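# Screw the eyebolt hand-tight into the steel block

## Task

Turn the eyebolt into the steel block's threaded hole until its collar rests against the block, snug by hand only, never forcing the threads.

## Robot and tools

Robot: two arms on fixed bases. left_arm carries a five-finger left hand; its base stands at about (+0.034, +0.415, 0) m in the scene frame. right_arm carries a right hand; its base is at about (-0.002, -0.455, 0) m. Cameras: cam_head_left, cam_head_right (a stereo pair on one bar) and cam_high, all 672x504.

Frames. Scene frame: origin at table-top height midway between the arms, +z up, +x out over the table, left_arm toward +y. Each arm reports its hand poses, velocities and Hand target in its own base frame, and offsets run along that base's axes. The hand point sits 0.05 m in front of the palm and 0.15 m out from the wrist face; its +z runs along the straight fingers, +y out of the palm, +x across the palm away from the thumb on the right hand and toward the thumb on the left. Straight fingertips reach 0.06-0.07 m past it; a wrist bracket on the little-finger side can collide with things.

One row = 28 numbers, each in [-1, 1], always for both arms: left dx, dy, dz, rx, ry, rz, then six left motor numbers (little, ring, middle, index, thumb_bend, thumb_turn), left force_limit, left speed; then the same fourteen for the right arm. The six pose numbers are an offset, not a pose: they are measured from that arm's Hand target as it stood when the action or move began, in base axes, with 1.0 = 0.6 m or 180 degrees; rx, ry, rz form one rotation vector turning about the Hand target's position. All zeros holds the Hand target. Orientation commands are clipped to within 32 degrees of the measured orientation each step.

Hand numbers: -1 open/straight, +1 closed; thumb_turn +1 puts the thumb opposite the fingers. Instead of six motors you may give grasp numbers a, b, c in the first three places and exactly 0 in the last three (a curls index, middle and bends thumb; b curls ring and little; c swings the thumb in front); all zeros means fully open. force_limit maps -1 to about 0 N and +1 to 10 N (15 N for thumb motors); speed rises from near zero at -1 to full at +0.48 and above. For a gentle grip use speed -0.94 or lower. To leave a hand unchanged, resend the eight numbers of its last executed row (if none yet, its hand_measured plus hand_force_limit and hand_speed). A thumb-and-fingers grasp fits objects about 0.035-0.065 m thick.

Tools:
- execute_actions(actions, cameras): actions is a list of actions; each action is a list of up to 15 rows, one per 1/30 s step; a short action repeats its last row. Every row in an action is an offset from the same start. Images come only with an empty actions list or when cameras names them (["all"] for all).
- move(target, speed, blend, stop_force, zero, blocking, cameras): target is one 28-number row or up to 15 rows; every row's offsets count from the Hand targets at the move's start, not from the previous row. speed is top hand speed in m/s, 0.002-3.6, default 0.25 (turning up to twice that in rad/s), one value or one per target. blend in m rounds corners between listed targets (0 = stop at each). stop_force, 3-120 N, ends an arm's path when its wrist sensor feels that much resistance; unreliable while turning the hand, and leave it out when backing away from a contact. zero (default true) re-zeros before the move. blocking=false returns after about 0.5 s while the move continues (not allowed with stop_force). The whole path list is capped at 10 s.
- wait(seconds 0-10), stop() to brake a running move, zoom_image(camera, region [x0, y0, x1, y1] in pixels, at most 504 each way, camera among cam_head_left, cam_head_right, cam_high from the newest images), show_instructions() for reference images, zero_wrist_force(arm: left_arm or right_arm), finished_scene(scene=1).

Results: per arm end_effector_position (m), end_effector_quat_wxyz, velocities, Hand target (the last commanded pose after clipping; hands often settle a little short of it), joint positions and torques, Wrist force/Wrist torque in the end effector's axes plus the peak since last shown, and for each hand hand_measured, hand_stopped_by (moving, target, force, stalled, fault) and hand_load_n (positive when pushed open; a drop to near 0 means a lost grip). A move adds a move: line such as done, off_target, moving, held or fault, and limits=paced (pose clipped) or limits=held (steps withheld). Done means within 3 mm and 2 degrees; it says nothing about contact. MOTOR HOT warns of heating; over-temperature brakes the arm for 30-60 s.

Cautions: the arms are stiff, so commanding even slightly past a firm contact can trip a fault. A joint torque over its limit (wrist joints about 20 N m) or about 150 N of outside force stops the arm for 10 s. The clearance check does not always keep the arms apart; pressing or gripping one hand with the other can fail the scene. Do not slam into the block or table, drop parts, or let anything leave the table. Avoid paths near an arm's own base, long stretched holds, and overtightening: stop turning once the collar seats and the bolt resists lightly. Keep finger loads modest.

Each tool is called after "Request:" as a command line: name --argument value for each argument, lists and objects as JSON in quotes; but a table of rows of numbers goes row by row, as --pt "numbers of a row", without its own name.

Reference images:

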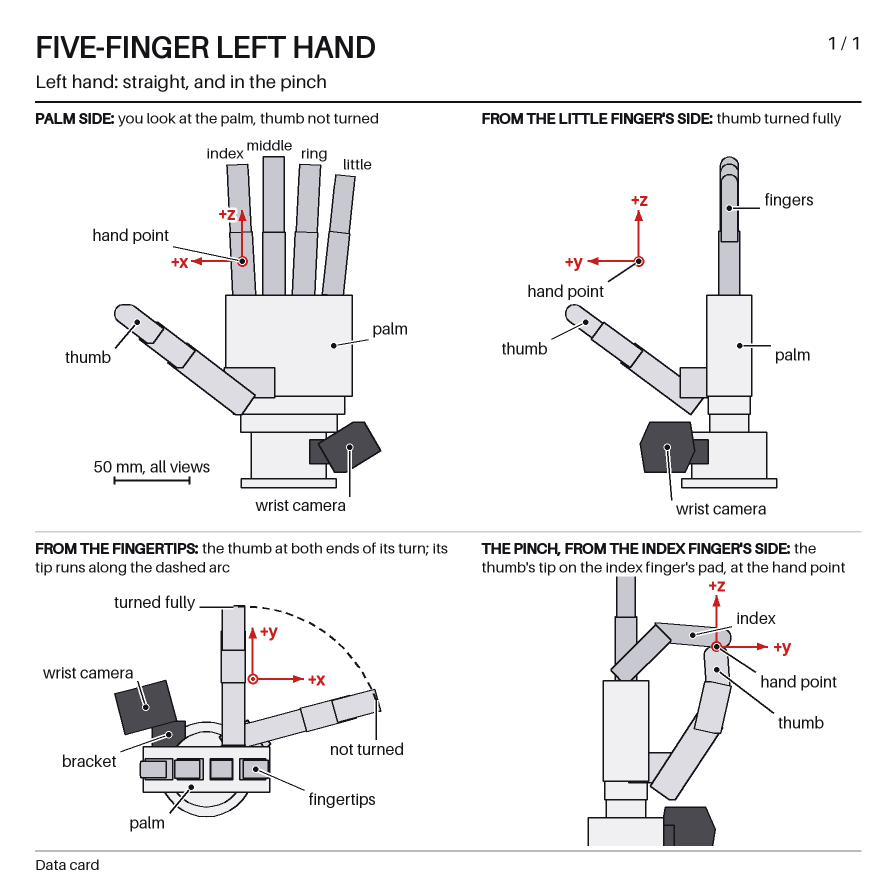

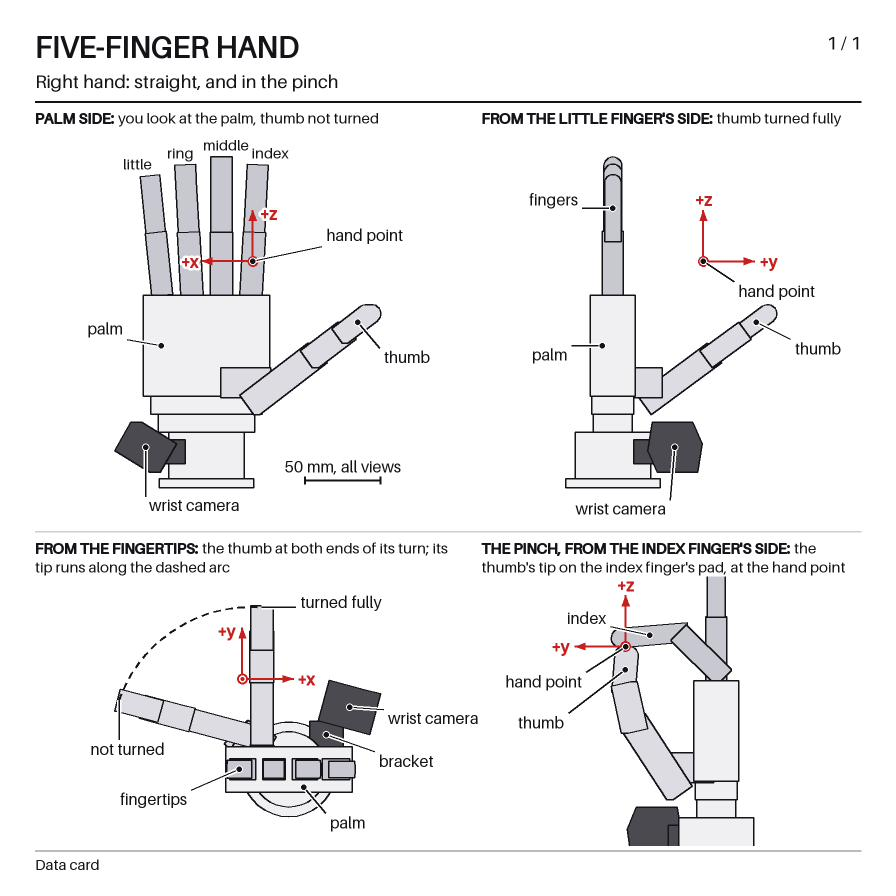

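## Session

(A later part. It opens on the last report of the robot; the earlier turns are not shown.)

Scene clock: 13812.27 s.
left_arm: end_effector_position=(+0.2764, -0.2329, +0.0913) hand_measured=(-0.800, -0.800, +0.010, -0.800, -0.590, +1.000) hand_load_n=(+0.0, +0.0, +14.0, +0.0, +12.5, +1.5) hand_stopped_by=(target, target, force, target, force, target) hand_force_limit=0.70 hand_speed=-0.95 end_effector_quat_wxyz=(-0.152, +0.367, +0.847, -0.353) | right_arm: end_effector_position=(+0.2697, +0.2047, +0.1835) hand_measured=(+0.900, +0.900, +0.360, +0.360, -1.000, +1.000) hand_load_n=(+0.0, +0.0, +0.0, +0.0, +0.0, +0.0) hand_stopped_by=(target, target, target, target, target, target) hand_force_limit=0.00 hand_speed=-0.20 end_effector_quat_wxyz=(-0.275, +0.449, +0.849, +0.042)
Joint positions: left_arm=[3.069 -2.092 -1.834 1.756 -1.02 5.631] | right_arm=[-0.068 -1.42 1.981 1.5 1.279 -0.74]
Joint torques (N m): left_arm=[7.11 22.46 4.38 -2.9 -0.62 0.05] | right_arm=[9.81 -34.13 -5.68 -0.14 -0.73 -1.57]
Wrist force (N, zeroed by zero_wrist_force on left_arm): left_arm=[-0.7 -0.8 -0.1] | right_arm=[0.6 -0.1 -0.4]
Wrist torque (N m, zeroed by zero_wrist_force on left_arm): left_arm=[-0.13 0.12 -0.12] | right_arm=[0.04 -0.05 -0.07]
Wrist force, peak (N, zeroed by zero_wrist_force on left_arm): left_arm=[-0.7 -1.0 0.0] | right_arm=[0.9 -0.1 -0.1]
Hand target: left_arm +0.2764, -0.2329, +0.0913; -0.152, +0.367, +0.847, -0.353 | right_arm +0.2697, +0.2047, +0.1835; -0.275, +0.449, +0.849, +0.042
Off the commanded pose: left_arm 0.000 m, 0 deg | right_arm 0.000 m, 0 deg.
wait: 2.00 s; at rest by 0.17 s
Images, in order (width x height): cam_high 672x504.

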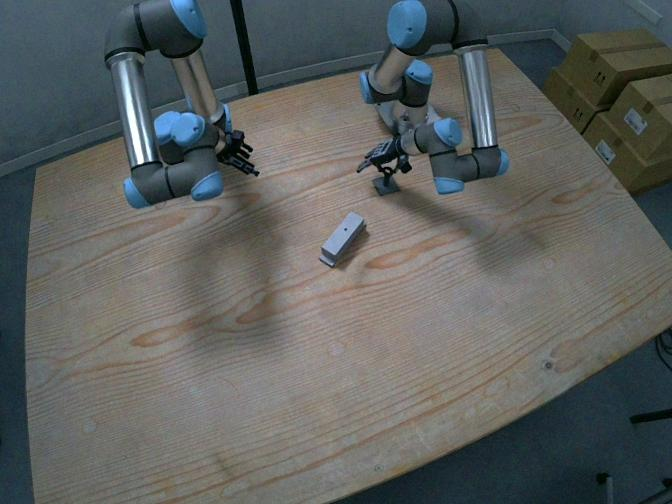

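Request:
move --target '[0,0,0.165,0,0,0,-0.8,-0.8,0.5,-0.8,0.3,1,0.7,-0.95,0,0,0,0,0,0,0.9,0.9,0.36,0.36,-1,1,0,-0.2]' --speed 0.05 --cameras '["cam_high"]'

Request:
zoom_image --camera "cam_high" --region '[360, 135, 410, 185]'

Scene clock: 13827.33 s.
left_arm: end_effector_position=(+0.2765, -0.2329, +0.1904) hand_measured=(-0.800, -0.800, +0.010, -0.800, -0.590, +1.000) hand_load_n=(+0.0, +0.0, +14.0, +0.0, +12.0, +1.5) hand_stopped_by=(target, target, force, target, force, target) hand_force_limit=0.70 hand_speed=-0.95 end_effector_quat_wxyz=(-0.152, +0.367, +0.847, -0.353) | right_arm: end_effector_position=(+0.2697, +0.2047, +0.1835) hand_measured=(+0.900, +0.900, +0.360, +0.360, -1.000, +1.000) hand_load_n=(+0.0, +0.0, +0.0, +0.0, +0.0, +0.0) hand_stopped_by=(target, target, target, target, target, target) hand_force_limit=0.00 hand_speed=-0.20 end_effector_quat_wxyz=(-0.275, +0.449, +0.849, +0.042)
Joint positions: left_arm=[3.069 -1.944 -1.748 1.522 -1.02 5.631] | right_arm=[-0.068 -1.42 1.981 1.5 1.279 -0.74]
Joint torques (N m): left_arm=[-1.37 18.19 4.06 0.43 2.04 -0.49] | right_arm=[10.63 -34.34 -6.1 -0.26 -0.54 -1.6]
Wrist force (N, zeroed by zero_wrist_force on left_arm): left_arm=[-0.1 -0.5 -0.4] | right_arm=[0.5 -0.1 -0.3]
Wrist torque (N m, zeroed by zero_wrist_force on left_arm): left_arm=[-0.06 0.01 -0.08] | right_arm=[0.02 -0.04 -0.08]
Wrist force, peak (N, zeroed by zero_wrist_force on left_arm): left_arm=[0.0 -1.2 -0.8] | right_arm=[0.8 -0.1 -0.2]
Hand target: left_arm +0.2764, -0.2329, +0.1903; -0.152, +0.367, +0.847, -0.353 | right_arm +0.2697, +0.2047, +0.1835; -0.275, +0.449, +0.849, +0.042
Off the commanded pose: left_arm 0.000 m, 0 deg | right_arm 0.000 m, 0 deg.
move: done
Images, in order (width x height): cam_high 672x504.

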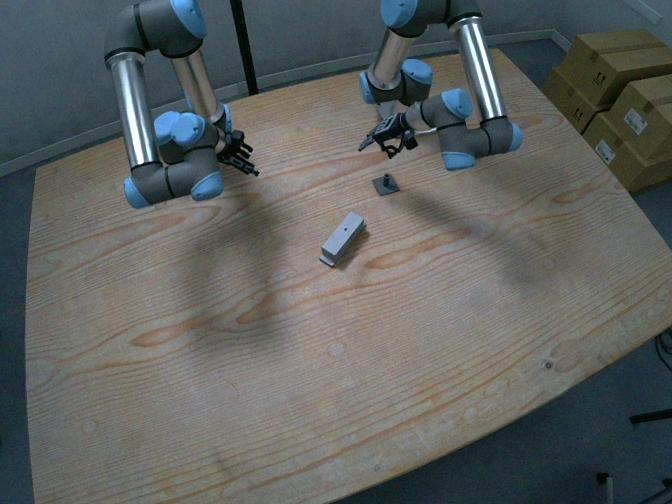

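Scaled by 10.080 from the camera's 672x504 image, which has a finer 960x720 frame.

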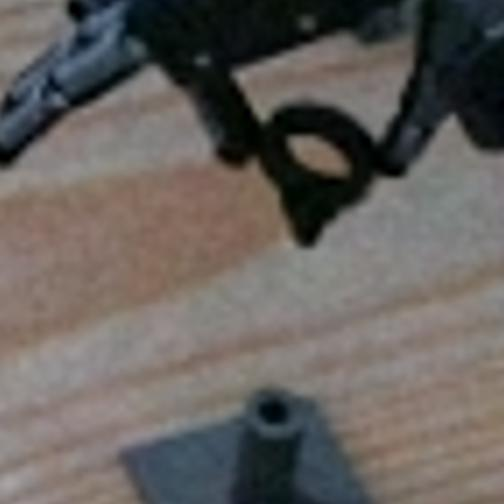

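Request:
move --target '[0.206,-0.1952,0,0,0,0.5,-0.8,-0.8,0.5,-0.8,0.3,1,0.7,-0.95,0,0,0,0,0,0,0.9,0.9,0.36,0.36,-1,1,0,-0.2]' --speed 0.15

Request:
move --target '[0.0983,-0.16,-0.0393,0,0,0.5,-0.8,-0.8,0.5,-0.8,0.3,1,0.7,-0.95,0,0,0,0,0,0,0.9,0.9,0.36,0.36,-1,1,0,-0.2]' --speed 0.15

Request:
move --target '[0.0148,0.0135,0,0,0,0,-0.8,-0.8,0.5,-0.8,0.3,1,0.7,-0.95,0,0,0,0,0,0,0.9,0.9,0.36,0.36,-1,1,0,-0.2]' --speed 0.03

Request:
move --target '[0,0,-0.066,0,0,0,-0.8,-0.8,0.5,-0.8,0.3,1,0.7,-0.95,0,0,0,0,0,0,0.9,0.9,0.36,0.36,-1,1,0,-0.2]' --speed 0.05 --cameras '["cam_high"]'

Request:
zoom_image --camera "cam_high" --region '[333, 210, 358, 235]'

Scene clock: 13856.13 s.
left_arm: end_effector_position=(+0.4000, -0.3501, +0.1904) hand_measured=(-0.800, -0.800, +0.010, -0.800, -0.590, +1.000) hand_load_n=(+0.0, +0.0, +14.0, +0.0, +12.5, +1.5) hand_stopped_by=(target, target, force, target, force, target) hand_force_limit=0.70 hand_speed=-0.95 end_effector_quat_wxyz=(+0.142, -0.339, +0.858, -0.358) end_effector_velocity=(+0.000, +0.001, -0.001) end_effector_angular_velocity=(-0.001, +0.005, +0.007) | right_arm: end_effector_position=(+0.2697, +0.2047, +0.1835) hand_measured=(+0.900, +0.900, +0.360, +0.360, -1.000, +1.000) hand_load_n=(+0.0, +0.0, +0.0, +0.0, +0.0, +0.0) hand_stopped_by=(target, target, target, target, target, target) hand_force_limit=0.00 hand_speed=-0.20 end_effector_quat_wxyz=(-0.275, +0.449, +0.849, +0.042)
Joint positions: left_arm=[2.869 -1.754 -1.661 2.557 -1.194 3.546] | right_arm=[-0.068 -1.42 1.981 1.5 1.279 -0.74]
Joint velocities: left_arm=[0.001 -0.001 -0.001 0 -0.002 -0.006] | right_arm=[within noise]
Joint torques (N m): left_arm=[6.21 15.15 9.29 -3.16 -0.89 -1.36] | right_arm=[9.93 -34.31 -6.18 -0.08 -0.58 -1.46]
Wrist force (N, zeroed by zero_wrist_force on left_arm): left_arm=[-0.6 -0.1 -0.4] | right_arm=[0.4 -0.2 -0.1]
Wrist torque (N m, zeroed by zero_wrist_force on left_arm): left_arm=[-0.01 0.13 -0.04] | right_arm=[0.00 -0.04 -0.09]
Wrist force, peak (N, zeroed by zero_wrist_force on left_arm): left_arm=[-0.8 -0.6 -0.5] | right_arm=[0.8 -0.1 -0.4]
Hand target: left_arm +0.4000, -0.3500, +0.1903; +0.142, -0.339, +0.858, -0.358 | right_arm +0.2697, +0.2047, +0.1835; -0.275, +0.449, +0.849, +0.042
Off the commanded pose: left_arm 0.000 m, 0 deg | right_arm 0.000 m, 0 deg.
move: done

Scene clock: 13861.83 s.
left_arm: end_effector_position=(+0.4590, -0.4461, +0.1667) hand_measured=(-0.800, -0.800, +0.010, -0.800, -0.590, +1.000) hand_load_n=(+0.0, +0.0, +14.0, -0.5, +12.5, +1.5) hand_stopped_by=(target, target, force, target, force, target) hand_force_limit=0.70 hand_speed=-0.95 end_effector_quat_wxyz=(-0.353, +0.847, -0.367, +0.152) | right_arm: end_effector_position=(+0.2697, +0.2047, +0.1835) hand_measured=(+0.900, +0.900, +0.360, +0.360, -1.000, +1.000) hand_load_n=(+0.0, +0.0, +0.0, +0.0, +0.0, +0.0) hand_stopped_by=(target, target, target, target, target, target) hand_force_limit=0.00 hand_speed=-0.20 end_effector_quat_wxyz=(-0.275, +0.449, +0.849, +0.042)
Joint positions: left_arm=[2.37 -2.406 -0.883 1.763 -2.36 1.636] | right_arm=[-0.068 -1.42 1.981 1.5 1.279 -0.74]
Joint torques (N m): left_arm=[8.33 59.28 15.06 -2.62 0.34 -1.27] | right_arm=[10.73 -34.09 -6.22 -0.1 -0.62 -1.45]
Wrist force (N, zeroed by zero_wrist_force on left_arm): left_arm=[0.1 -0.4 0.2] | right_arm=[0.6 -0.1 -0.4]
Wrist torque (N m, zeroed by zero_wrist_force on left_arm): left_arm=[-0.07 -0.03 0.05] | right_arm=[0.03 -0.06 -0.07]
Wrist force, peak (N, zeroed by zero_wrist_force on left_arm): left_arm=[-1.1 -0.3 -0.6] | right_arm=[0.9 0.0 -0.4]
Hand target: left_arm +0.4590, -0.4460, +0.1668; -0.353, +0.847, -0.367, +0.152 | right_arm +0.2697, +0.2047, +0.1835; -0.275, +0.449, +0.849, +0.042
Off the commanded pose: left_arm 0.000 m, 0 deg | right_arm 0.000 m, 0 deg.
move: done

Scene clock: 13862.57 s.
left_arm: end_effector_position=(+0.4680, -0.4378, +0.1668) hand_measured=(-0.800, -0.800, +0.010, -0.800, -0.590, +1.000) hand_load_n=(+0.0, +0.0, +14.0, +0.0, +12.5, +1.5) hand_stopped_by=(target, target, force, target, force, target) hand_force_limit=0.70 hand_speed=-0.95 end_effector_quat_wxyz=(-0.353, +0.847, -0.367, +0.152) end_effector_velocity=(-0.001, -0.002, +0.000) end_effector_angular_velocity=(-0.002, -0.003, +0.001) | right_arm: end_effector_position=(+0.2697, +0.2047, +0.1835) hand_measured=(+0.900, +0.900, +0.360, +0.360, -1.000, +1.000) hand_load_n=(+0.0, +0.0, +0.0, +0.0, +0.0, +0.5) hand_stopped_by=(target, target, target, target, target, target) hand_force_limit=0.00 hand_speed=-0.20 end_effector_quat_wxyz=(-0.275, +0.449, +0.849, +0.042)
Joint positions: left_arm=[2.39 -2.399 -0.89 1.783 -2.359 1.664] | right_arm=[-0.068 -1.42 1.981 1.5 1.279 -0.74]
Joint velocities: left_arm=[-0.003 0 -0.001 0 -0.001 -0.006] | right_arm=[within noise]
Joint torques (N m): left_arm=[-8.47 52.81 15.63 -4.51 0.34 -1.04] | right_arm=[9.5 -34.04 -6.11 -0.01 -0.64 -1.52]
Wrist force (N, zeroed by zero_wrist_force on left_arm): left_arm=[-0.1 -0.1 0.5] | right_arm=[0.7 0.0 -0.3]
Wrist torque (N m, zeroed by zero_wrist_force on left_arm): left_arm=[-0.05 0.01 -0.10] | right_arm=[0.03 -0.07 -0.07]
Wrist force, peak (N, zeroed by zero_wrist_force on left_arm): left_arm=[-0.3 1.0 -0.5] | right_arm=[0.8 -0.1 -0.2]
Hand target: left_arm +0.4679, -0.4379, +0.1668; -0.353, +0.847, -0.367, +0.152 | right_arm +0.2697, +0.2047, +0.1835; -0.275, +0.449, +0.849, +0.042
Off the commanded pose: left_arm 0.000 m, 0 deg | right_arm 0.000 m, 0 deg.
move: done

Scene clock: 13863.70 s.
left_arm: end_effector_position=(+0.4678, -0.4379, +0.1269) hand_measured=(-0.800, -0.800, +0.010, -0.800, -0.590, +1.000) hand_load_n=(+0.0, +0.0, +14.0, -0.5, +12.5, +1.5) hand_stopped_by=(target, target, force, target, force, target) hand_force_limit=0.70 hand_speed=-0.95 end_effector_quat_wxyz=(-0.353, +0.847, -0.367, +0.152) | right_arm: end_effector_position=(+0.2697, +0.2047, +0.1835) hand_measured=(+0.900, +0.900, +0.360, +0.360, -1.000, +1.000) hand_load_n=(+0.0, +0.0, +0.0, +0.0, +0.0, +0.0) hand_stopped_by=(target, target, target, target, target, target) hand_force_limit=0.00 hand_speed=-0.20 end_effector_quat_wxyz=(-0.275, +0.449, +0.849, +0.042)
Joint positions: left_arm=[2.39 -2.422 -0.953 1.868 -2.359 1.664] | right_arm=[-0.068 -1.42 1.981 1.5 1.279 -0.74]
Joint torques (N m): left_arm=[-6.33 61.61 32.5 -5.29 -2.21 1.29] | right_arm=[10.4 -33.7 -5.79 -0.18 -0.69 -1.53]
Wrist force (N, zeroed by zero_wrist_force on left_arm): left_arm=[-0.1 -0.2 0.0] | right_arm=[0.8 -0.4 -0.3]
Wrist torque (N m, zeroed by zero_wrist_force on left_arm): left_arm=[-0.02 0.01 -0.14] | right_arm=[-0.01 -0.08 -0.07]
Wrist force, peak (N, zeroed by zero_wrist_force on left_arm): left_arm=[-0.3 -1.0 -0.3] | right_arm=[0.8 -0.4 -0.3]
Hand target: left_arm +0.4679, -0.4379, +0.1272; -0.353, +0.847, -0.367, +0.152 | right_arm +0.2697, +0.2047, +0.1835; -0.275, +0.449, +0.849, +0.042
Off the commanded pose: left_arm 0.000 m, 0 deg | right_arm 0.000 m, 0 deg.
move: done
Images, in order (width x height): cam_high 672x504.

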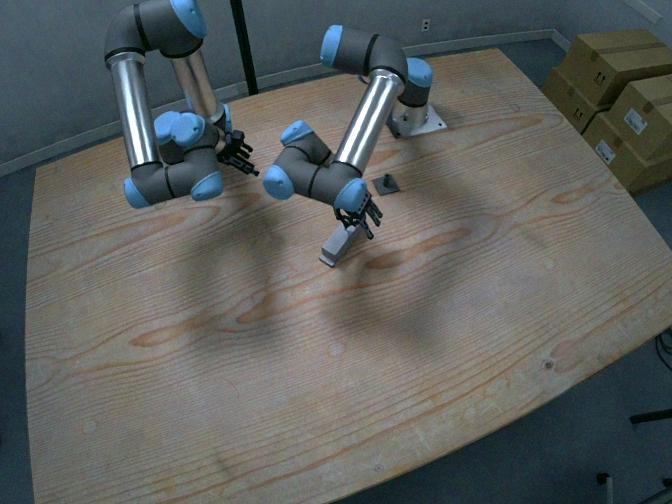

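Scaled by 20.160 from the camera's 672x504 image, which has a finer 960x720 frame.

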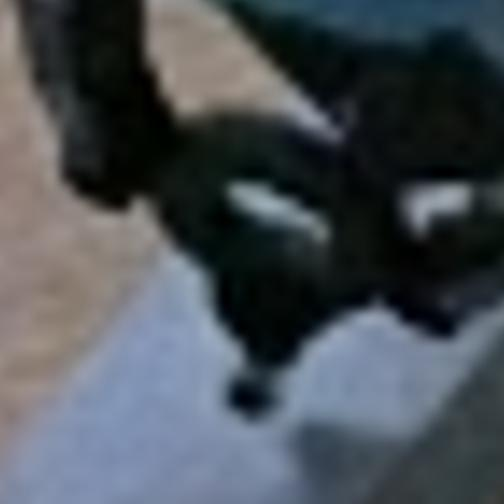

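Request:
move --pt "-0.0123 -0.0088 0 0 0 0 -0.8 -0.8 0.5 -0.8 0.3 1 0.7 -0.95 0 0 0 0 0 0 0.9 0.9 0.36 0.36 -1 1 0 -0.2" --pt "-0.0042 -0.0012 0 0 0 0 -0.8 -0.8 0.5 -0.8 0.3 1 0.7 -0.95 0 0 0 0 0 0 0.9 0.9 0.36 0.36 -1 1 0 -0.2" --speed 0.03 --cameras '["cam_high"]'

Request:
zoom_image --camera "cam_high" --region '[333, 210, 358, 235]'

Scene clock: 13886.23 s.
left_arm: end_effector_position=(+0.4655, -0.4386, +0.1271) hand_measured=(-0.800, -0.800, +0.010, -0.800, -0.590, +1.000) hand_load_n=(+0.0, +0.0, +14.0, +0.0, +12.5, +1.5) hand_stopped_by=(target, target, force, target, force, target) hand_force_limit=0.70 hand_speed=-0.95 end_effector_quat_wxyz=(-0.353, +0.847, -0.367, +0.152) end_effector_velocity=(-0.001, -0.001, -0.001) end_effector_angular_velocity=(-0.002, +0.000, +0.003) | right_arm: end_effector_position=(+0.2697, +0.2047, +0.1835) hand_measured=(+0.900, +0.900, +0.360, +0.360, -1.000, +1.000) hand_load_n=(+0.0, +0.0, +0.0, +0.5, +0.0, +0.0) hand_stopped_by=(target, target, target, target, target, target) hand_force_limit=0.00 hand_speed=-0.20 end_effector_quat_wxyz=(-0.275, +0.449, +0.849, +0.042)
Joint positions: left_arm=[2.386 -2.419 -0.958 1.867 -2.359 1.659] | right_arm=[-0.068 -1.42 1.981 1.5 1.279 -0.74]
Joint velocities: left_arm=[-0.001 -0.001 -0.002 0 0.001 -0.006] | right_arm=[within noise]
Joint torques (N m): left_arm=[-8.91 54.38 18.25 -4.78 0.27 -1.14] | right_arm=[10.93 -33.5 -5.17 -0.14 -0.73 -1.61]
Wrist force (N, zeroed by zero_wrist_force on left_arm): left_arm=[-0.1 0.1 -0.1] | right_arm=[0.6 0.1 -0.2]
Wrist torque (N m, zeroed by zero_wrist_force on left_arm): left_arm=[0.02 0.01 -0.14] | right_arm=[0.04 -0.06 -0.07]
Wrist force, peak (N, zeroed by zero_wrist_force on left_arm): left_arm=[0.1 -0.9 0.7] | right_arm=[0.8 0.1 -0.4]
Hand target: left_arm +0.4654, -0.4387, +0.1272; -0.353, +0.847, -0.367, +0.152 | right_arm +0.2697, +0.2047, +0.1835; -0.275, +0.449, +0.849, +0.042
Off the commanded pose: left_arm 0.000 m, 0 deg | right_arm 0.000 m, 0 deg.
move: done
Images, in order (width x height): cam_high 672x504.

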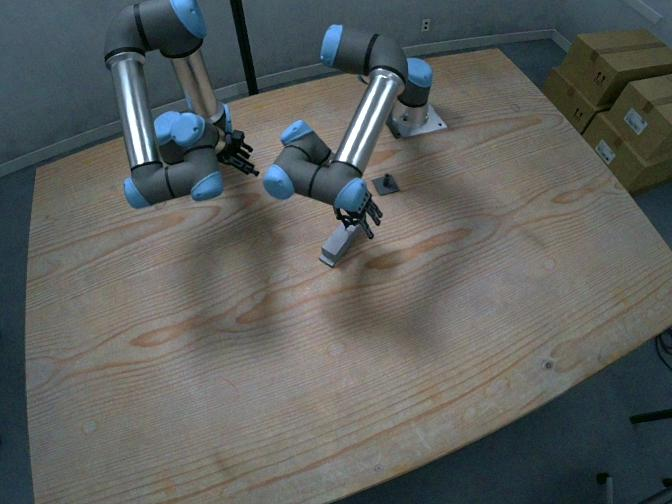

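Scaled by 20.160 from the camera's 672x504 image, which has a finer 960x720 frame.

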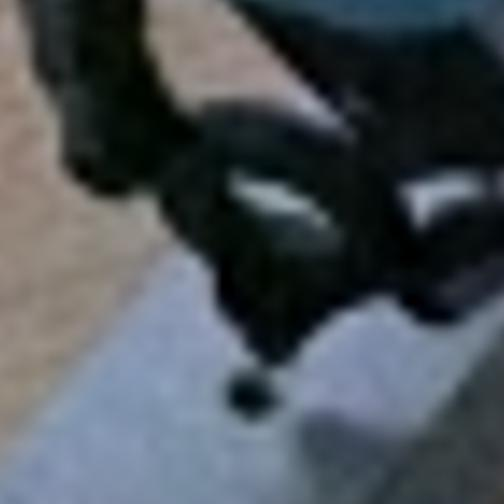

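Request:
move --target '[-0.0040,-0.0041,0,0,0,0,-0.8,-0.8,0.5,-0.8,0.3,1,0.7,-0.95,0,0,0,0,0,0,0.9,0.9,0.36,0.36,-1,1,0,-0.2]' --speed 0.01 --cameras '["cam_high"]'

Request:
zoom_image --camera "cam_high" --region '[333, 210, 358, 235]'

Scene clock: 13906.80 s.
left_arm: end_effector_position=(+0.4629, -0.4412, +0.1272) hand_measured=(-0.800, -0.800, +0.010, -0.800, -0.590, +1.000) hand_load_n=(+0.0, +0.0, +14.0, +0.0, +12.5, +1.5) hand_stopped_by=(target, target, force, target, force, target) hand_force_limit=0.70 hand_speed=-0.95 end_effector_quat_wxyz=(-0.353, +0.847, -0.367, +0.152) | right_arm: end_effector_position=(+0.2697, +0.2047, +0.1835) hand_measured=(+0.900, +0.900, +0.360, +0.360, -1.000, +1.000) hand_load_n=(+0.0, +0.0, +0.0, +0.0, +0.0, +0.5) hand_stopped_by=(target, target, target, target, target, target) hand_force_limit=0.00 hand_speed=-0.20 end_effector_quat_wxyz=(-0.275, +0.449, +0.849, +0.042)
Joint positions: left_arm=[2.38 -2.422 -0.954 1.86 -2.359 1.65] | right_arm=[-0.068 -1.42 1.981 1.5 1.279 -0.74]
Joint torques (N m): left_arm=[-0.63 35.54 28.59 -4.2 -2.79 0.19] | right_arm=[11.28 -34.96 -6.12 -0.16 -0.61 -1.54]
Wrist force (N, zeroed by zero_wrist_force on left_arm): left_arm=[-0.1 0.0 0.1] | right_arm=[0.6 -0.2 -0.3]
Wrist torque (N m, zeroed by zero_wrist_force on left_arm): left_arm=[-0.01 0.02 -0.14] | right_arm=[0.02 -0.06 -0.08]
Wrist force, peak (N, zeroed by zero_wrist_force on left_arm): left_arm=[-0.5 -0.2 0.2] | right_arm=[0.9 0.0 -0.3]
Hand target: left_arm +0.4630, -0.4411, +0.1272; -0.353, +0.847, -0.367, +0.152 | right_arm +0.2697, +0.2047, +0.1835; -0.275, +0.449, +0.849, +0.042
Off the commanded pose: left_arm 0.000 m, 0 deg | right_arm 0.000 m, 0 deg.
move: done
Images, in order (width x height): cam_high 672x504.

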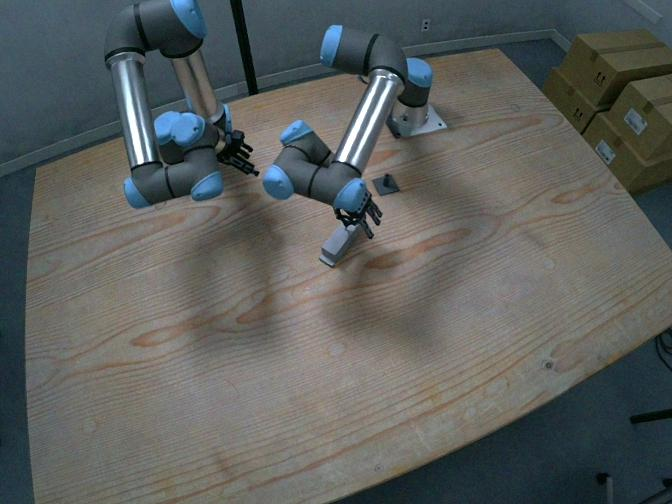

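Scaled by 20.160 from the camera's 672x504 image, which has a finer 960x720 frame.

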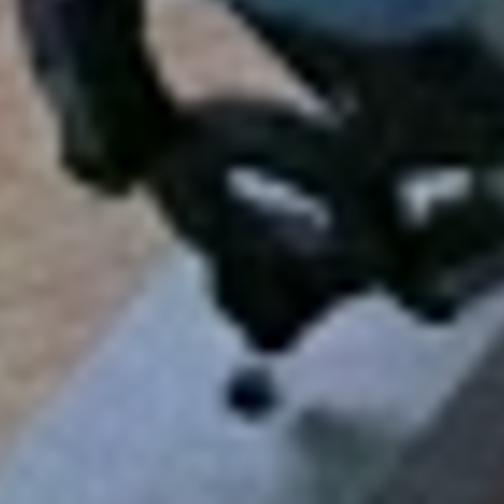

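Request:
move --target '[-0.0015,-0.0057,0,0,0,0,-0.8,-0.8,0.5,-0.8,0.3,1,0.7,-0.95,0,0,0,0,0,0,0.9,0.9,0.36,0.36,-1,1,0,-0.2]' --speed 0.01 --cameras '["cam_high"]'

Request:
zoom_image --camera "cam_high" --region '[333, 210, 358, 235]'

Scene clock: 13919.00 s.
left_arm: end_effector_position=(+0.4620, -0.4446, +0.1272) hand_measured=(-0.800, -0.800, +0.010, -0.800, -0.590, +1.000) hand_load_n=(+0.0, +0.0, +14.0, +0.0, +12.0, +1.5) hand_stopped_by=(target, target, force, target, force, target) hand_force_limit=0.70 hand_speed=-0.95 end_effector_quat_wxyz=(-0.353, +0.847, -0.367, +0.152) | right_arm: end_effector_position=(+0.2697, +0.2047, +0.1835) hand_measured=(+0.900, +0.900, +0.360, +0.360, -1.000, +1.000) hand_load_n=(+0.0, +0.0, +0.0, +0.5, +0.0, +0.0) hand_stopped_by=(target, target, target, target, target, target) hand_force_limit=0.00 hand_speed=-0.20 end_effector_quat_wxyz=(-0.275, +0.449, +0.849, +0.042)
Joint positions: left_arm=[2.375 -2.429 -0.942 1.85 -2.359 1.643] | right_arm=[-0.068 -1.42 1.981 1.5 1.279 -0.74]
Joint torques (N m): left_arm=[-2.65 43 19.87 -3.69 -2.89 -0.85] | right_arm=[10.92 -34.35 -5.76 -0.13 -0.62 -1.57]
Wrist force (N, zeroed by zero_wrist_force on left_arm): left_arm=[-0.1 0.0 -0.1] | right_arm=[0.6 -0.1 -0.2]
Wrist torque (N m, zeroed by zero_wrist_force on left_arm): left_arm=[0.00 0.01 0.00] | right_arm=[0.02 -0.05 -0.07]
Wrist force, peak (N, zeroed by zero_wrist_force on left_arm): left_arm=[-0.5 -0.2 0.1] | right_arm=[0.8 -0.2 -0.5]
Hand target: left_arm +0.4621, -0.4445, +0.1272; -0.353, +0.847, -0.367, +0.152 | right_arm +0.2697, +0.2047, +0.1835; -0.275, +0.449, +0.849, +0.042
Off the commanded pose: left_arm 0.000 m, 0 deg | right_arm 0.000 m, 0 deg.
move: done
Images, in order (width x height): cam_high 672x504.

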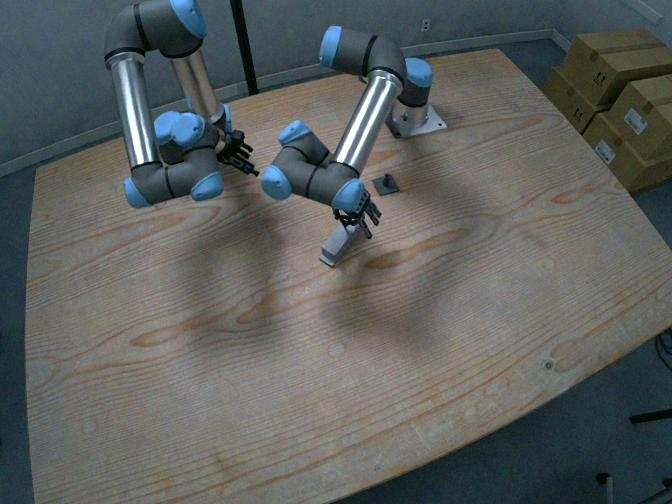

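Scaled by 20.160 from the camera's 672x504 image, which has a finer 960x720 frame.

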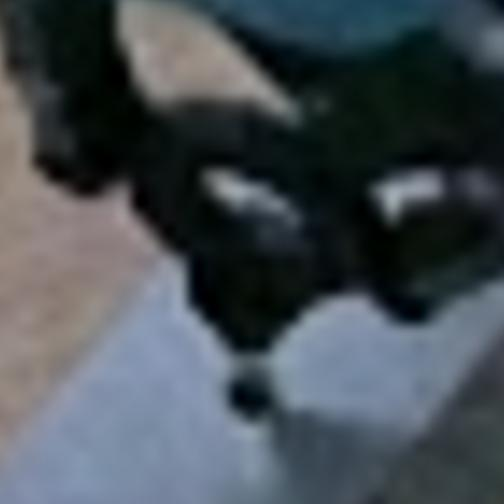

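Request:
move --target '[0,0,-0.0205,0,0,0,-0.8,-0.8,0.5,-0.8,0.3,1,0.7,-0.95,0,0,0,0,0,0,0.9,0.9,0.36,0.36,-1,1,0,-0.2]' --speed 0.02 --cameras '["cam_high"]'

Request:
zoom_image --camera "cam_high" --region '[333, 210, 358, 235]'

Request:
move --target '[0,0,-0.009,0,0,0,-0.8,-0.8,0.5,-0.8,0.3,1,0.7,-0.95,0,0,0,0,0,0,0.9,0.9,0.36,0.36,-1,1,0,-0.2]' --speed 0.003 --stop_force 3

Scene clock: 13934.50 s.
left_arm: end_effector_position=(+0.4621, -0.4445, +0.1146) hand_measured=(-0.800, -0.800, +0.010, -0.800, -0.590, +1.000) hand_load_n=(+0.0, +0.0, +14.0, +0.0, +12.5, +1.5) hand_stopped_by=(target, target, force, target, force, target) hand_force_limit=0.70 hand_speed=-0.95 end_effector_quat_wxyz=(-0.353, +0.847, -0.367, +0.152) | right_arm: end_effector_position=(+0.2697, +0.2047, +0.1835) hand_measured=(+0.900, +0.900, +0.360, +0.360, -1.000, +1.000) hand_load_n=(+0.0, +0.0, +0.0, +0.0, +0.0, +0.0) hand_stopped_by=(target, target, target, target, target, target) hand_force_limit=0.00 hand_speed=-0.20 end_effector_quat_wxyz=(-0.275, +0.449, +0.849, +0.042)
Joint positions: left_arm=[2.375 -2.438 -0.959 1.876 -2.359 1.643] | right_arm=[-0.068 -1.42 1.981 1.5 1.279 -0.74]
Joint torques (N m): left_arm=[8.02 46.63 23.93 -4.58 -1.76 0.04] | right_arm=[9.85 -34.17 -6.33 -0.22 -0.62 -1.48]
Wrist force (N, zeroed by zero_wrist_force on left_arm): left_arm=[-0.2 0.0 -0.1] | right_arm=[0.5 0.0 -0.4]
Wrist torque (N m, zeroed by zero_wrist_force on left_arm): left_arm=[0.01 0.03 -0.01] | right_arm=[0.04 -0.04 -0.08]
Wrist force, peak (N, zeroed by zero_wrist_force on left_arm): left_arm=[-0.3 -0.6 -0.1] | right_arm=[0.8 -0.1 -0.4]
Hand target: left_arm +0.4621, -0.4445, +0.1149; -0.353, +0.847, -0.367, +0.152 | right_arm +0.2697, +0.2047, +0.1835; -0.275, +0.449, +0.849, +0.042
Off the commanded pose: left_arm 0.000 m, 0 deg | right_arm 0.000 m, 0 deg.
move: done
Images, in order (width x height): cam_high 672x504.

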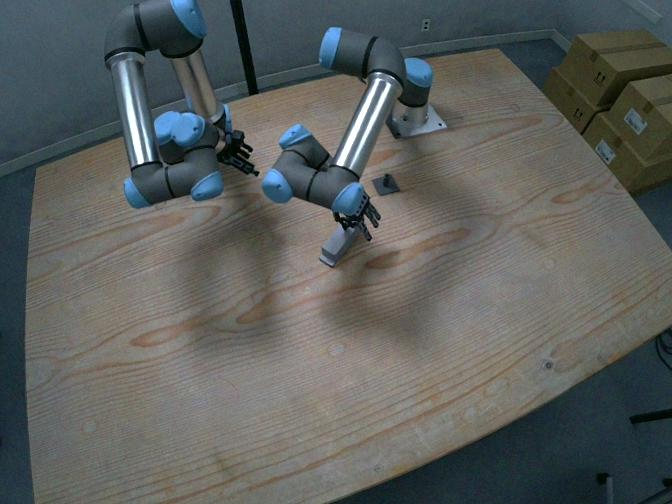

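Scaled by 20.160 from the camera's 672x504 image, which has a finer 960x720 frame.

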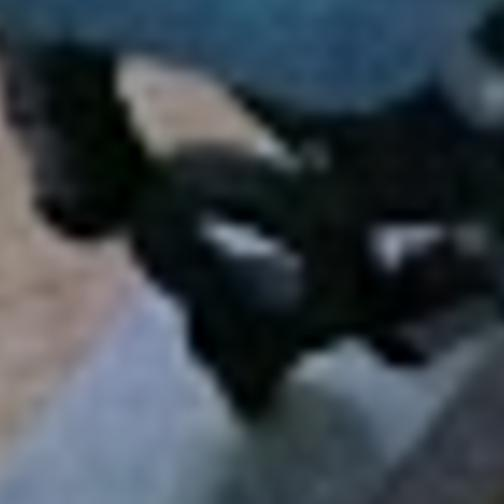

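Scene clock: 13935.90 s.
left_arm: end_effector_position=(+0.4620, -0.4445, +0.1124) hand_measured=(-0.800, -0.800, +0.010, -0.800, -0.590, +1.000) hand_load_n=(+0.0, +0.0, +13.0, +0.0, +12.0, +1.5) hand_stopped_by=(target, target, force, target, force, target) hand_force_limit=0.70 hand_speed=-0.95 end_effector_quat_wxyz=(-0.353, +0.847, -0.367, +0.152) | right_arm: end_effector_position=(+0.2697, +0.2047, +0.1835) hand_measured=(+0.900, +0.900, +0.360, +0.360, -1.000, +1.000) hand_load_n=(+0.0, +0.0, +0.0, +0.0, +0.0, +0.0) hand_stopped_by=(target, target, target, target, target, target) hand_force_limit=0.00 hand_speed=-0.20 end_effector_quat_wxyz=(-0.275, +0.449, +0.849, +0.042)
Joint positions: left_arm=[2.375 -2.439 -0.962 1.88 -2.359 1.643] | right_arm=[-0.068 -1.42 1.981 1.5 1.279 -0.74]
Joint torques (N m): left_arm=[7.82 42.98 25.5 -4.96 -1.46 0.19] | right_arm=[9.63 -33.59 -6.38 -0.17 -0.73 -1.49]
Wrist force (N, zeroed by zero_wrist_force on left_arm): left_arm=[0.4 -4.2 -2.8] | right_arm=[0.7 -0.1 -0.3]
Wrist torque (N m, zeroed by zero_wrist_force on left_arm): left_arm=[-0.22 -0.05 0.08] | right_arm=[0.03 -0.08 -0.07]
Wrist force, peak (N, zeroed by zero_wrist_force on left_arm): left_arm=[0.4 -4.5 -3.1] | right_arm=[0.7 0.0 -0.4]
Hand target: left_arm +0.4621, -0.4445, +0.1125; -0.353, +0.847, -0.367, +0.152 (not the last commanded pose) | right_arm +0.2697, +0.2047, +0.1835; -0.275, +0.449, +0.849, +0.042
Off the commanded pose: left_arm 0.003 m, 0 deg | right_arm 0.000 m, 0 deg.
move: contact (left_arm)

Request:
move --pt "0 0 0.0042 0 0 0 -0.8 -0.8 0.5 -0.8 0.3 1 0.7 -0.95 0 0 0 0 0 0 0.9 0.9 0.36 0.36 -1 1 0 -0.2" --pt "-0.0034 0.0012 0.0042 0 0 0 -0.8 -0.8 0.5 -0.8 0.3 1 0.7 -0.95 0 0 0 0 0 0 0.9 0.9 0.36 0.36 -1 1 0 -0.2" --speed 0.02 --cameras '["cam_high"]'

Request:
zoom_image --camera "cam_high" --region '[333, 210, 358, 235]'

Request:
move --target '[0,0,-0.009,0,0,0,-0.8,-0.8,0.5,-0.8,0.3,1,0.7,-0.95,0,0,0,0,0,0,0.9,0.9,0.36,0.36,-1,1,0,-0.2]' --speed 0.003 --stop_force 3

Scene clock: 13955.83 s.
left_arm: end_effector_position=(+0.4600, -0.4438, +0.1151) hand_measured=(-0.800, -0.800, +0.010, -0.800, -0.590, +1.000) hand_load_n=(+0.0, +0.0, +14.0, +0.0, +12.5, +1.5) hand_stopped_by=(target, target, force, target, force, target) hand_force_limit=0.70 hand_speed=-0.95 end_effector_quat_wxyz=(-0.353, +0.847, -0.367, +0.152) | right_arm: end_effector_position=(+0.2697, +0.2047, +0.1835) hand_measured=(+0.900, +0.900, +0.360, +0.360, -1.000, +1.000) hand_load_n=(+0.0, +0.0, +0.0, +0.0, +0.0, +0.0) hand_stopped_by=(target, target, target, target, target, target) hand_force_limit=0.00 hand_speed=-0.20 end_effector_quat_wxyz=(-0.275, +0.449, +0.849, +0.042)
Joint positions: left_arm=[2.374 -2.432 -0.969 1.878 -2.359 1.641] | right_arm=[-0.068 -1.42 1.981 1.5 1.279 -0.74]
Joint torques (N m): left_arm=[-5.55 33.76 29.48 -1.52 -2.72 0.65] | right_arm=[9.99 -34.1 -5.86 -0.07 -0.66 -1.54]
Wrist force (N, zeroed by zero_wrist_force on left_arm): left_arm=[-0.1 0.0 0.1] | right_arm=[0.5 -0.3 -0.3]
Wrist torque (N m, zeroed by zero_wrist_force on left_arm): left_arm=[0.00 0.01 -0.01] | right_arm=[0.00 -0.04 -0.08]
Wrist force, peak (N, zeroed by zero_wrist_force on left_arm): left_arm=[0.3 -4.4 -3.1] | right_arm=[0.8 -0.2 -0.3]
Hand target: left_arm +0.4600, -0.4438, +0.1150; -0.353, +0.847, -0.367, +0.152 | right_arm +0.2697, +0.2047, +0.1835; -0.275, +0.449, +0.849, +0.042
Off the commanded pose: left_arm 0.000 m, 0 deg | right_arm 0.000 m, 0 deg.
move: done
Images, in order (width x height): cam_high 672x504.

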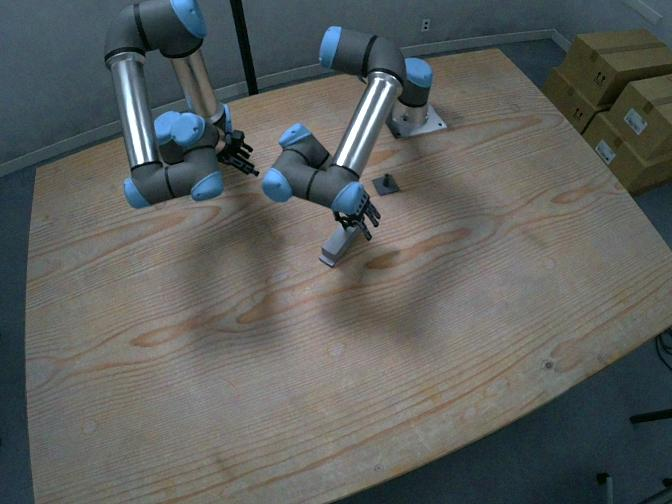

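Scaled by 20.160 from the camera's 672x504 image, which has a finer 960x720 frame.

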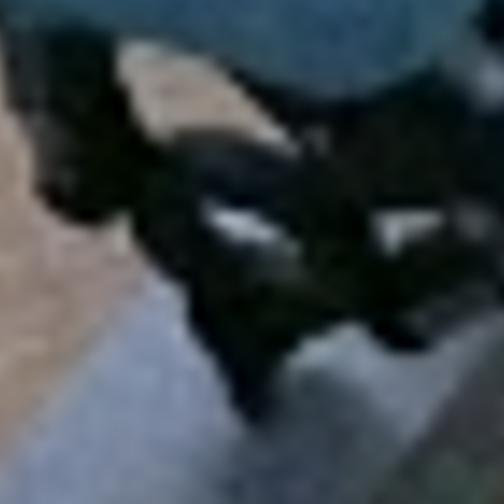

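Scene clock: 13957.17 s.
left_arm: end_effector_position=(+0.4600, -0.4438, +0.1128) hand_measured=(-0.800, -0.800, +0.010, -0.800, -0.590, +1.000) hand_load_n=(+0.0, +0.0, +13.5, +0.0, +12.5, +1.5) hand_stopped_by=(target, target, force, target, force, target) hand_force_limit=0.70 hand_speed=-0.95 end_effector_quat_wxyz=(-0.353, +0.847, -0.367, +0.152) | right_arm: end_effector_position=(+0.2697, +0.2047, +0.1835) hand_measured=(+0.900, +0.900, +0.360, +0.360, -1.000, +1.000) hand_load_n=(+0.0, +0.0, +0.0, +0.0, +0.0, +0.0) hand_stopped_by=(target, target, target, target, target, target) hand_force_limit=0.00 hand_speed=-0.20 end_effector_quat_wxyz=(-0.275, +0.449, +0.849, +0.042)
Joint positions: left_arm=[2.374 -2.434 -0.971 1.883 -2.359 1.641] | right_arm=[-0.068 -1.42 1.981 1.5 1.279 -0.74]
Joint torques (N m): left_arm=[-3.52 43.68 24.5 -4.91 -1.57 1.26] | right_arm=[9.87 -33.99 -5.92 -0.11 -0.71 -1.51]
Wrist force (N, zeroed by zero_wrist_force on left_arm): left_arm=[0.3 -4.0 -2.5] | right_arm=[0.7 -0.1 -0.2]
Wrist torque (N m, zeroed by zero_wrist_force on left_arm): left_arm=[-0.18 -0.03 0.07] | right_arm=[0.03 -0.08 -0.06]
Wrist force, peak (N, zeroed by zero_wrist_force on left_arm): left_arm=[0.2 -4.5 -2.7] | right_arm=[0.8 0.0 -0.3]
Hand target: left_arm +0.4600, -0.4438, +0.1128; -0.353, +0.847, -0.367, +0.152 (not the last commanded pose) | right_arm +0.2697, +0.2047, +0.1835; -0.275, +0.449, +0.849, +0.042
Off the commanded pose: left_arm 0.003 m, 0 deg | right_arm 0.000 m, 0 deg.
move: contact (left_arm)

Request:
move --pt "0 0 0.0035 0 0 0 -0.8 -0.8 0.5 -0.8 0.3 1 0.7 -0.95 0 0 0 0 0 0 0.9 0.9 0.36 0.36 -1 1 0 -0.2" --pt "0.005 -0.0018 0.0025 0 0 0 -0.8 -0.8 0.5 -0.8 0.3 1 0.7 -0.95 0 0 0 0 0 0 0.9 0.9 0.36 0.36 -1 1 0 -0.2" --speed 0.02

Request:
move --target '[0,0,-0.0075,0,0,0,-0.8,-0.8,0.5,-0.8,0.3,1,0.7,-0.95,0,0,0,0,0,0,0.9,0.9,0.36,0.36,-1,1,0,-0.2]' --speed 0.003 --stop_force 3

Request:
move --pt "0 0 0.0025 0 0 0 -0.8 -0.8 0.5 -0.8 0.3 1 0.7 -0.95 0 0 0 0 0 0 0.9 0.9 0.36 0.36 -1 1 0 -0.2" --pt "0.0012 0.0011 0.0025 0 0 0 -0.8 -0.8 0.5 -0.8 0.3 1 0.7 -0.95 0 0 0 0 0 0 0.9 0.9 0.36 0.36 -1 1 0 -0.2" --speed 0.02

Request:
move --target '[0,0,-0.0075,0,0,0,-0.8,-0.8,0.5,-0.8,0.3,1,0.7,-0.95,0,0,0,0,0,0,0.9,0.9,0.36,0.36,-1,1,0,-0.2]' --speed 0.003 --stop_force 3

Scene clock: 13984.67 s.
left_arm: end_effector_position=(+0.4631, -0.4449, +0.1143) hand_measured=(-0.800, -0.800, +0.010, -0.800, -0.590, +1.000) hand_load_n=(+0.0, -0.5, +13.5, +0.0, +12.5, +1.5) hand_stopped_by=(target, target, force, target, force, target) hand_force_limit=0.70 hand_speed=-0.95 end_effector_quat_wxyz=(-0.353, +0.847, -0.367, +0.152) | right_arm: end_effector_position=(+0.2697, +0.2047, +0.1835) hand_measured=(+0.900, +0.900, +0.360, +0.360, -1.000, +1.000) hand_load_n=(+0.0, +0.0, +0.0, +0.0, +0.0, +0.0) hand_stopped_by=(target, target, target, target, target, target) hand_force_limit=0.00 hand_speed=-0.20 end_effector_quat_wxyz=(-0.275, +0.449, +0.849, +0.042)
Joint positions: left_arm=[2.376 -2.44 -0.955 1.875 -2.359 1.644] | right_arm=[-0.068 -1.42 1.981 1.5 1.279 -0.74]
Joint torques (N m): left_arm=[0.68 62.22 6.18 -3.12 0.41 -1.21] | right_arm=[10.7 -34.56 -5.99 -0.21 -0.57 -1.49]
Wrist force (N, zeroed by zero_wrist_force on left_arm): left_arm=[-0.3 0.1 0.0] | right_arm=[0.4 -0.2 0.0]
Wrist torque (N m, zeroed by zero_wrist_force on left_arm): left_arm=[0.01 0.03 -0.02] | right_arm=[0.00 -0.04 -0.09]
Wrist force, peak (N, zeroed by zero_wrist_force on left_arm): left_arm=[0.4 -4.2 -2.8] | right_arm=[0.8 0.0 -0.3]
Hand target: left_arm +0.4630, -0.4449, +0.1143; -0.353, +0.847, -0.367, +0.152 | right_arm +0.2697, +0.2047, +0.1835; -0.275, +0.449, +0.849, +0.042
Off the commanded pose: left_arm 0.000 m, 0 deg | right_arm 0.000 m, 0 deg.
move: done

Scene clock: 13985.77 s.
left_arm: end_effector_position=(+0.4630, -0.4449, +0.1128) hand_measured=(-0.800, -0.800, +0.010, -0.800, -0.590, +1.000) hand_load_n=(+0.0, +0.0, +13.5, +0.0, +12.0, +1.0) hand_stopped_by=(target, target, force, target, force, target) hand_force_limit=0.70 hand_speed=-0.95 end_effector_quat_wxyz=(-0.353, +0.847, -0.367, +0.152) | right_arm: end_effector_position=(+0.2697, +0.2047, +0.1835) hand_measured=(+0.900, +0.900, +0.360, +0.360, -1.000, +1.000) hand_load_n=(+0.0, +0.0, +0.0, +0.0, +0.0, +0.0) hand_stopped_by=(target, target, target, target, target, target) hand_force_limit=0.00 hand_speed=-0.20 end_effector_quat_wxyz=(-0.275, +0.449, +0.849, +0.042)
Joint positions: left_arm=[2.376 -2.441 -0.957 1.878 -2.359 1.644] | right_arm=[-0.068 -1.42 1.981 1.5 1.279 -0.74]
Joint torques (N m): left_arm=[-2.96 48.86 25.44 -4.7 0.47 -1.18] | right_arm=[10.49 -34.3 -6.12 -0.12 -0.57 -1.48]
Wrist force (N, zeroed by zero_wrist_force on left_arm): left_arm=[-0.6 -4.8 -2.6] | right_arm=[0.7 0.0 -0.2]
Wrist torque (N m, zeroed by zero_wrist_force on left_arm): left_arm=[-0.18 -0.01 0.09] | right_arm=[0.03 -0.08 -0.06]
Wrist force, peak (N, zeroed by zero_wrist_force on left_arm): left_arm=[-0.6 -5.1 -2.7] | right_arm=[0.8 -0.1 -0.2]
Hand target: left_arm +0.4631, -0.4449, +0.1129; -0.353, +0.847, -0.367, +0.152 (not the last commanded pose) | right_arm +0.2697, +0.2047, +0.1835; -0.275, +0.449, +0.849, +0.042
Off the commanded pose: left_arm 0.003 m, 0 deg | right_arm 0.000 m, 0 deg.
move: contact (left_arm)

Scene clock: 13986.60 s.
left_arm: end_effector_position=(+0.4638, -0.4442, +0.1145) hand_measured=(-0.800, -0.800, +0.010, -0.800, -0.590, +1.000) hand_load_n=(+0.0, +0.0, +14.0, +0.0, +12.5, +1.5) hand_stopped_by=(target, target, force, target, force, target) hand_force_limit=0.70 hand_speed=-0.95 end_effector_quat_wxyz=(-0.353, +0.847, -0.367, +0.152) | right_arm: end_effector_position=(+0.2697, +0.2047, +0.1835) hand_measured=(+0.900, +0.900, +0.360, +0.360, -1.000, +1.000) hand_load_n=(+0.0, +0.5, +0.0, +0.0, -0.5, +0.0) hand_stopped_by=(target, target, target, target, target, target) hand_force_limit=0.00 hand_speed=-0.20 end_effector_quat_wxyz=(-0.275, +0.449, +0.849, +0.042)
Joint positions: left_arm=[2.377 -2.439 -0.956 1.877 -2.359 1.646] | right_arm=[-0.068 -1.42 1.981 1.5 1.279 -0.74]
Joint torques (N m): left_arm=[-1.89 60 6.79 0.04 0.61 -0.77] | right_arm=[10.12 -34.18 -5.89 -0.18 -0.56 -1.43]
Wrist force (N, zeroed by zero_wrist_force on left_arm): left_arm=[-0.1 -0.2 -0.1] | right_arm=[0.6 -0.2 -0.2]
Wrist torque (N m, zeroed by zero_wrist_force on left_arm): left_arm=[-0.02 0.02 0.00] | right_arm=[0.00 -0.06 -0.08]
Wrist force, peak (N, zeroed by zero_wrist_force on left_arm): left_arm=[-0.6 -4.7 -2.8] | right_arm=[0.8 -0.2 -0.2]
Hand target: left_arm +0.4638, -0.4442, +0.1144; -0.353, +0.847, -0.367, +0.152 | right_arm +0.2697, +0.2047, +0.1835; -0.275, +0.449, +0.849, +0.042
Off the commanded pose: left_arm 0.000 m, 0 deg | right_arm 0.000 m, 0 deg.
move: done

Scene clock: 13987.73 s.
left_arm: end_effector_position=(+0.4638, -0.4442, +0.1128) hand_measured=(-0.800, -0.800, +0.010, -0.800, -0.590, +1.000) hand_load_n=(+0.0, +0.0, +13.5, +0.0, +12.0, +1.0) hand_stopped_by=(target, target, force, target, force, target) hand_force_limit=0.70 hand_speed=-0.95 end_effector_quat_wxyz=(-0.353, +0.847, -0.367, +0.152) | right_arm: end_effector_position=(+0.2697, +0.2047, +0.1835) hand_measured=(+0.900, +0.900, +0.360, +0.360, -1.000, +1.000) hand_load_n=(+0.0, +0.0, +0.0, +0.0, -0.5, +0.0) hand_stopped_by=(target, target, target, target, target, target) hand_force_limit=0.00 hand_speed=-0.20 end_effector_quat_wxyz=(-0.275, +0.449, +0.849, +0.042)
Joint positions: left_arm=[2.377 -2.441 -0.958 1.88 -2.359 1.646] | right_arm=[-0.068 -1.42 1.981 1.5 1.279 -0.74]
Joint torques (N m): left_arm=[-6.39 46.93 23.67 -4.56 0.23 -1.15] | right_arm=[10.37 -34.32 -5.51 -0.18 -0.75 -1.39]
Wrist force (N, zeroed by zero_wrist_force on left_arm): left_arm=[-0.6 -4.4 -2.5] | right_arm=[0.5 -0.1 -0.3]
Wrist torque (N m, zeroed by zero_wrist_force on left_arm): left_arm=[-0.15 -0.01 0.08] | right_arm=[0.02 -0.04 -0.08]
Wrist force, peak (N, zeroed by zero_wrist_force on left_arm): left_arm=[-0.5 -4.8 -2.5] | right_arm=[0.8 -0.3 -0.2]
Hand target: left_arm +0.4638, -0.4442, +0.1129; -0.353, +0.847, -0.367, +0.152 (not the last commanded pose) | right_arm +0.2697, +0.2047, +0.1835; -0.275, +0.449, +0.849, +0.042
Off the commanded pose: left_arm 0.003 m, 0 deg | right_arm 0.000 m, 0 deg.
move: contact (left_arm)

Request:
move --target '[0,0,0.0245,0,0,0,-0.8,-0.8,0.5,-0.8,0.3,1,0.7,-0.95,0,0,0,0,0,0,0.9,0.9,0.36,0.36,-1,1,0,-0.2]' --speed 0.03 --cameras '["cam_high"]'

Request:
zoom_image --camera "cam_high" --region '[338, 219, 353, 234]'

Request:
zoom_image --camera "cam_high" --region '[333, 210, 358, 235]'

Scene clock: 14009.40 s.
left_arm: end_effector_position=(+0.4638, -0.4442, +0.1279) hand_measured=(-0.800, -0.800, +0.010, -0.800, -0.590, +1.000) hand_load_n=(+0.0, +0.0, +14.0, +0.0, +12.0, +1.5) hand_stopped_by=(target, target, force, target, force, target) hand_force_limit=0.70 hand_speed=-0.95 end_effector_quat_wxyz=(-0.353, +0.847, -0.367, +0.152) | right_arm: end_effector_position=(+0.2697, +0.2047, +0.1835) hand_measured=(+0.900, +0.900, +0.360, +0.360, -1.000, +1.000) hand_load_n=(+0.0, +0.0, +0.0, +0.5, -0.5, +0.0) hand_stopped_by=(target, target, target, target, target, target) hand_force_limit=0.00 hand_speed=-0.20 end_effector_quat_wxyz=(-0.275, +0.449, +0.849, +0.042)
Joint positions: left_arm=[2.377 -2.43 -0.938 1.849 -2.359 1.646] | right_arm=[-0.068 -1.42 1.981 1.5 1.279 -0.74]
Joint torques (N m): left_arm=[0.31 42.25 9.69 0.62 0.19 0.55] | right_arm=[10.22 -33.84 -6.55 -0.23 -0.77 -1.53]
Wrist force (N, zeroed by zero_wrist_force on left_arm): left_arm=[-0.2 -0.1 0.1] | right_arm=[0.7 -0.2 -0.2]
Wrist torque (N m, zeroed by zero_wrist_force on left_arm): left_arm=[-0.03 0.03 0.00] | right_arm=[0.01 -0.07 -0.07]
Wrist force, peak (N, zeroed by zero_wrist_force on left_arm): left_arm=[-0.6 -4.7 -2.5] | right_arm=[0.8 -0.3 -0.4]
Hand target: left_arm +0.4638, -0.4442, +0.1276; -0.353, +0.847, -0.367, +0.152 | right_arm +0.2697, +0.2047, +0.1835; -0.275, +0.449, +0.849, +0.042
Off the commanded pose: left_arm 0.000 m, 0 deg | right_arm 0.000 m, 0 deg.
move: done
Images, in order (width x height): cam_high 672x504.

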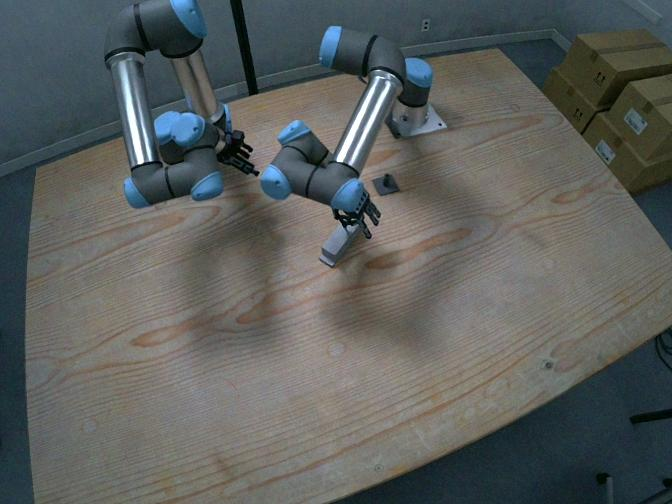

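Scaled by 33.600 from the camera's 672x504 image, which has a finer 960x720 frame.

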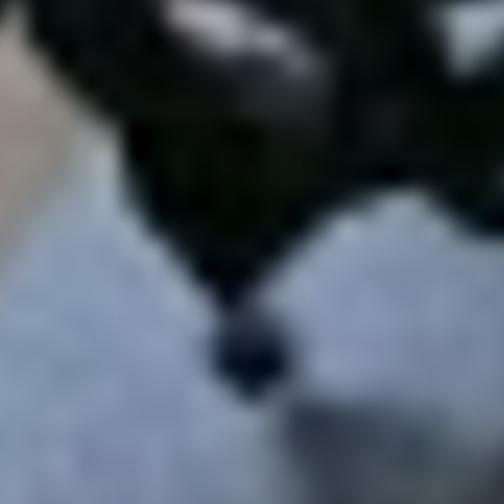

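Scaled by 20.160 from the camera's 672x504 image, which has a finer 960x720 frame.

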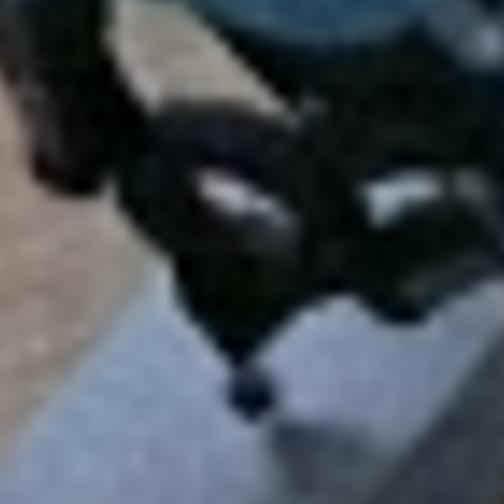

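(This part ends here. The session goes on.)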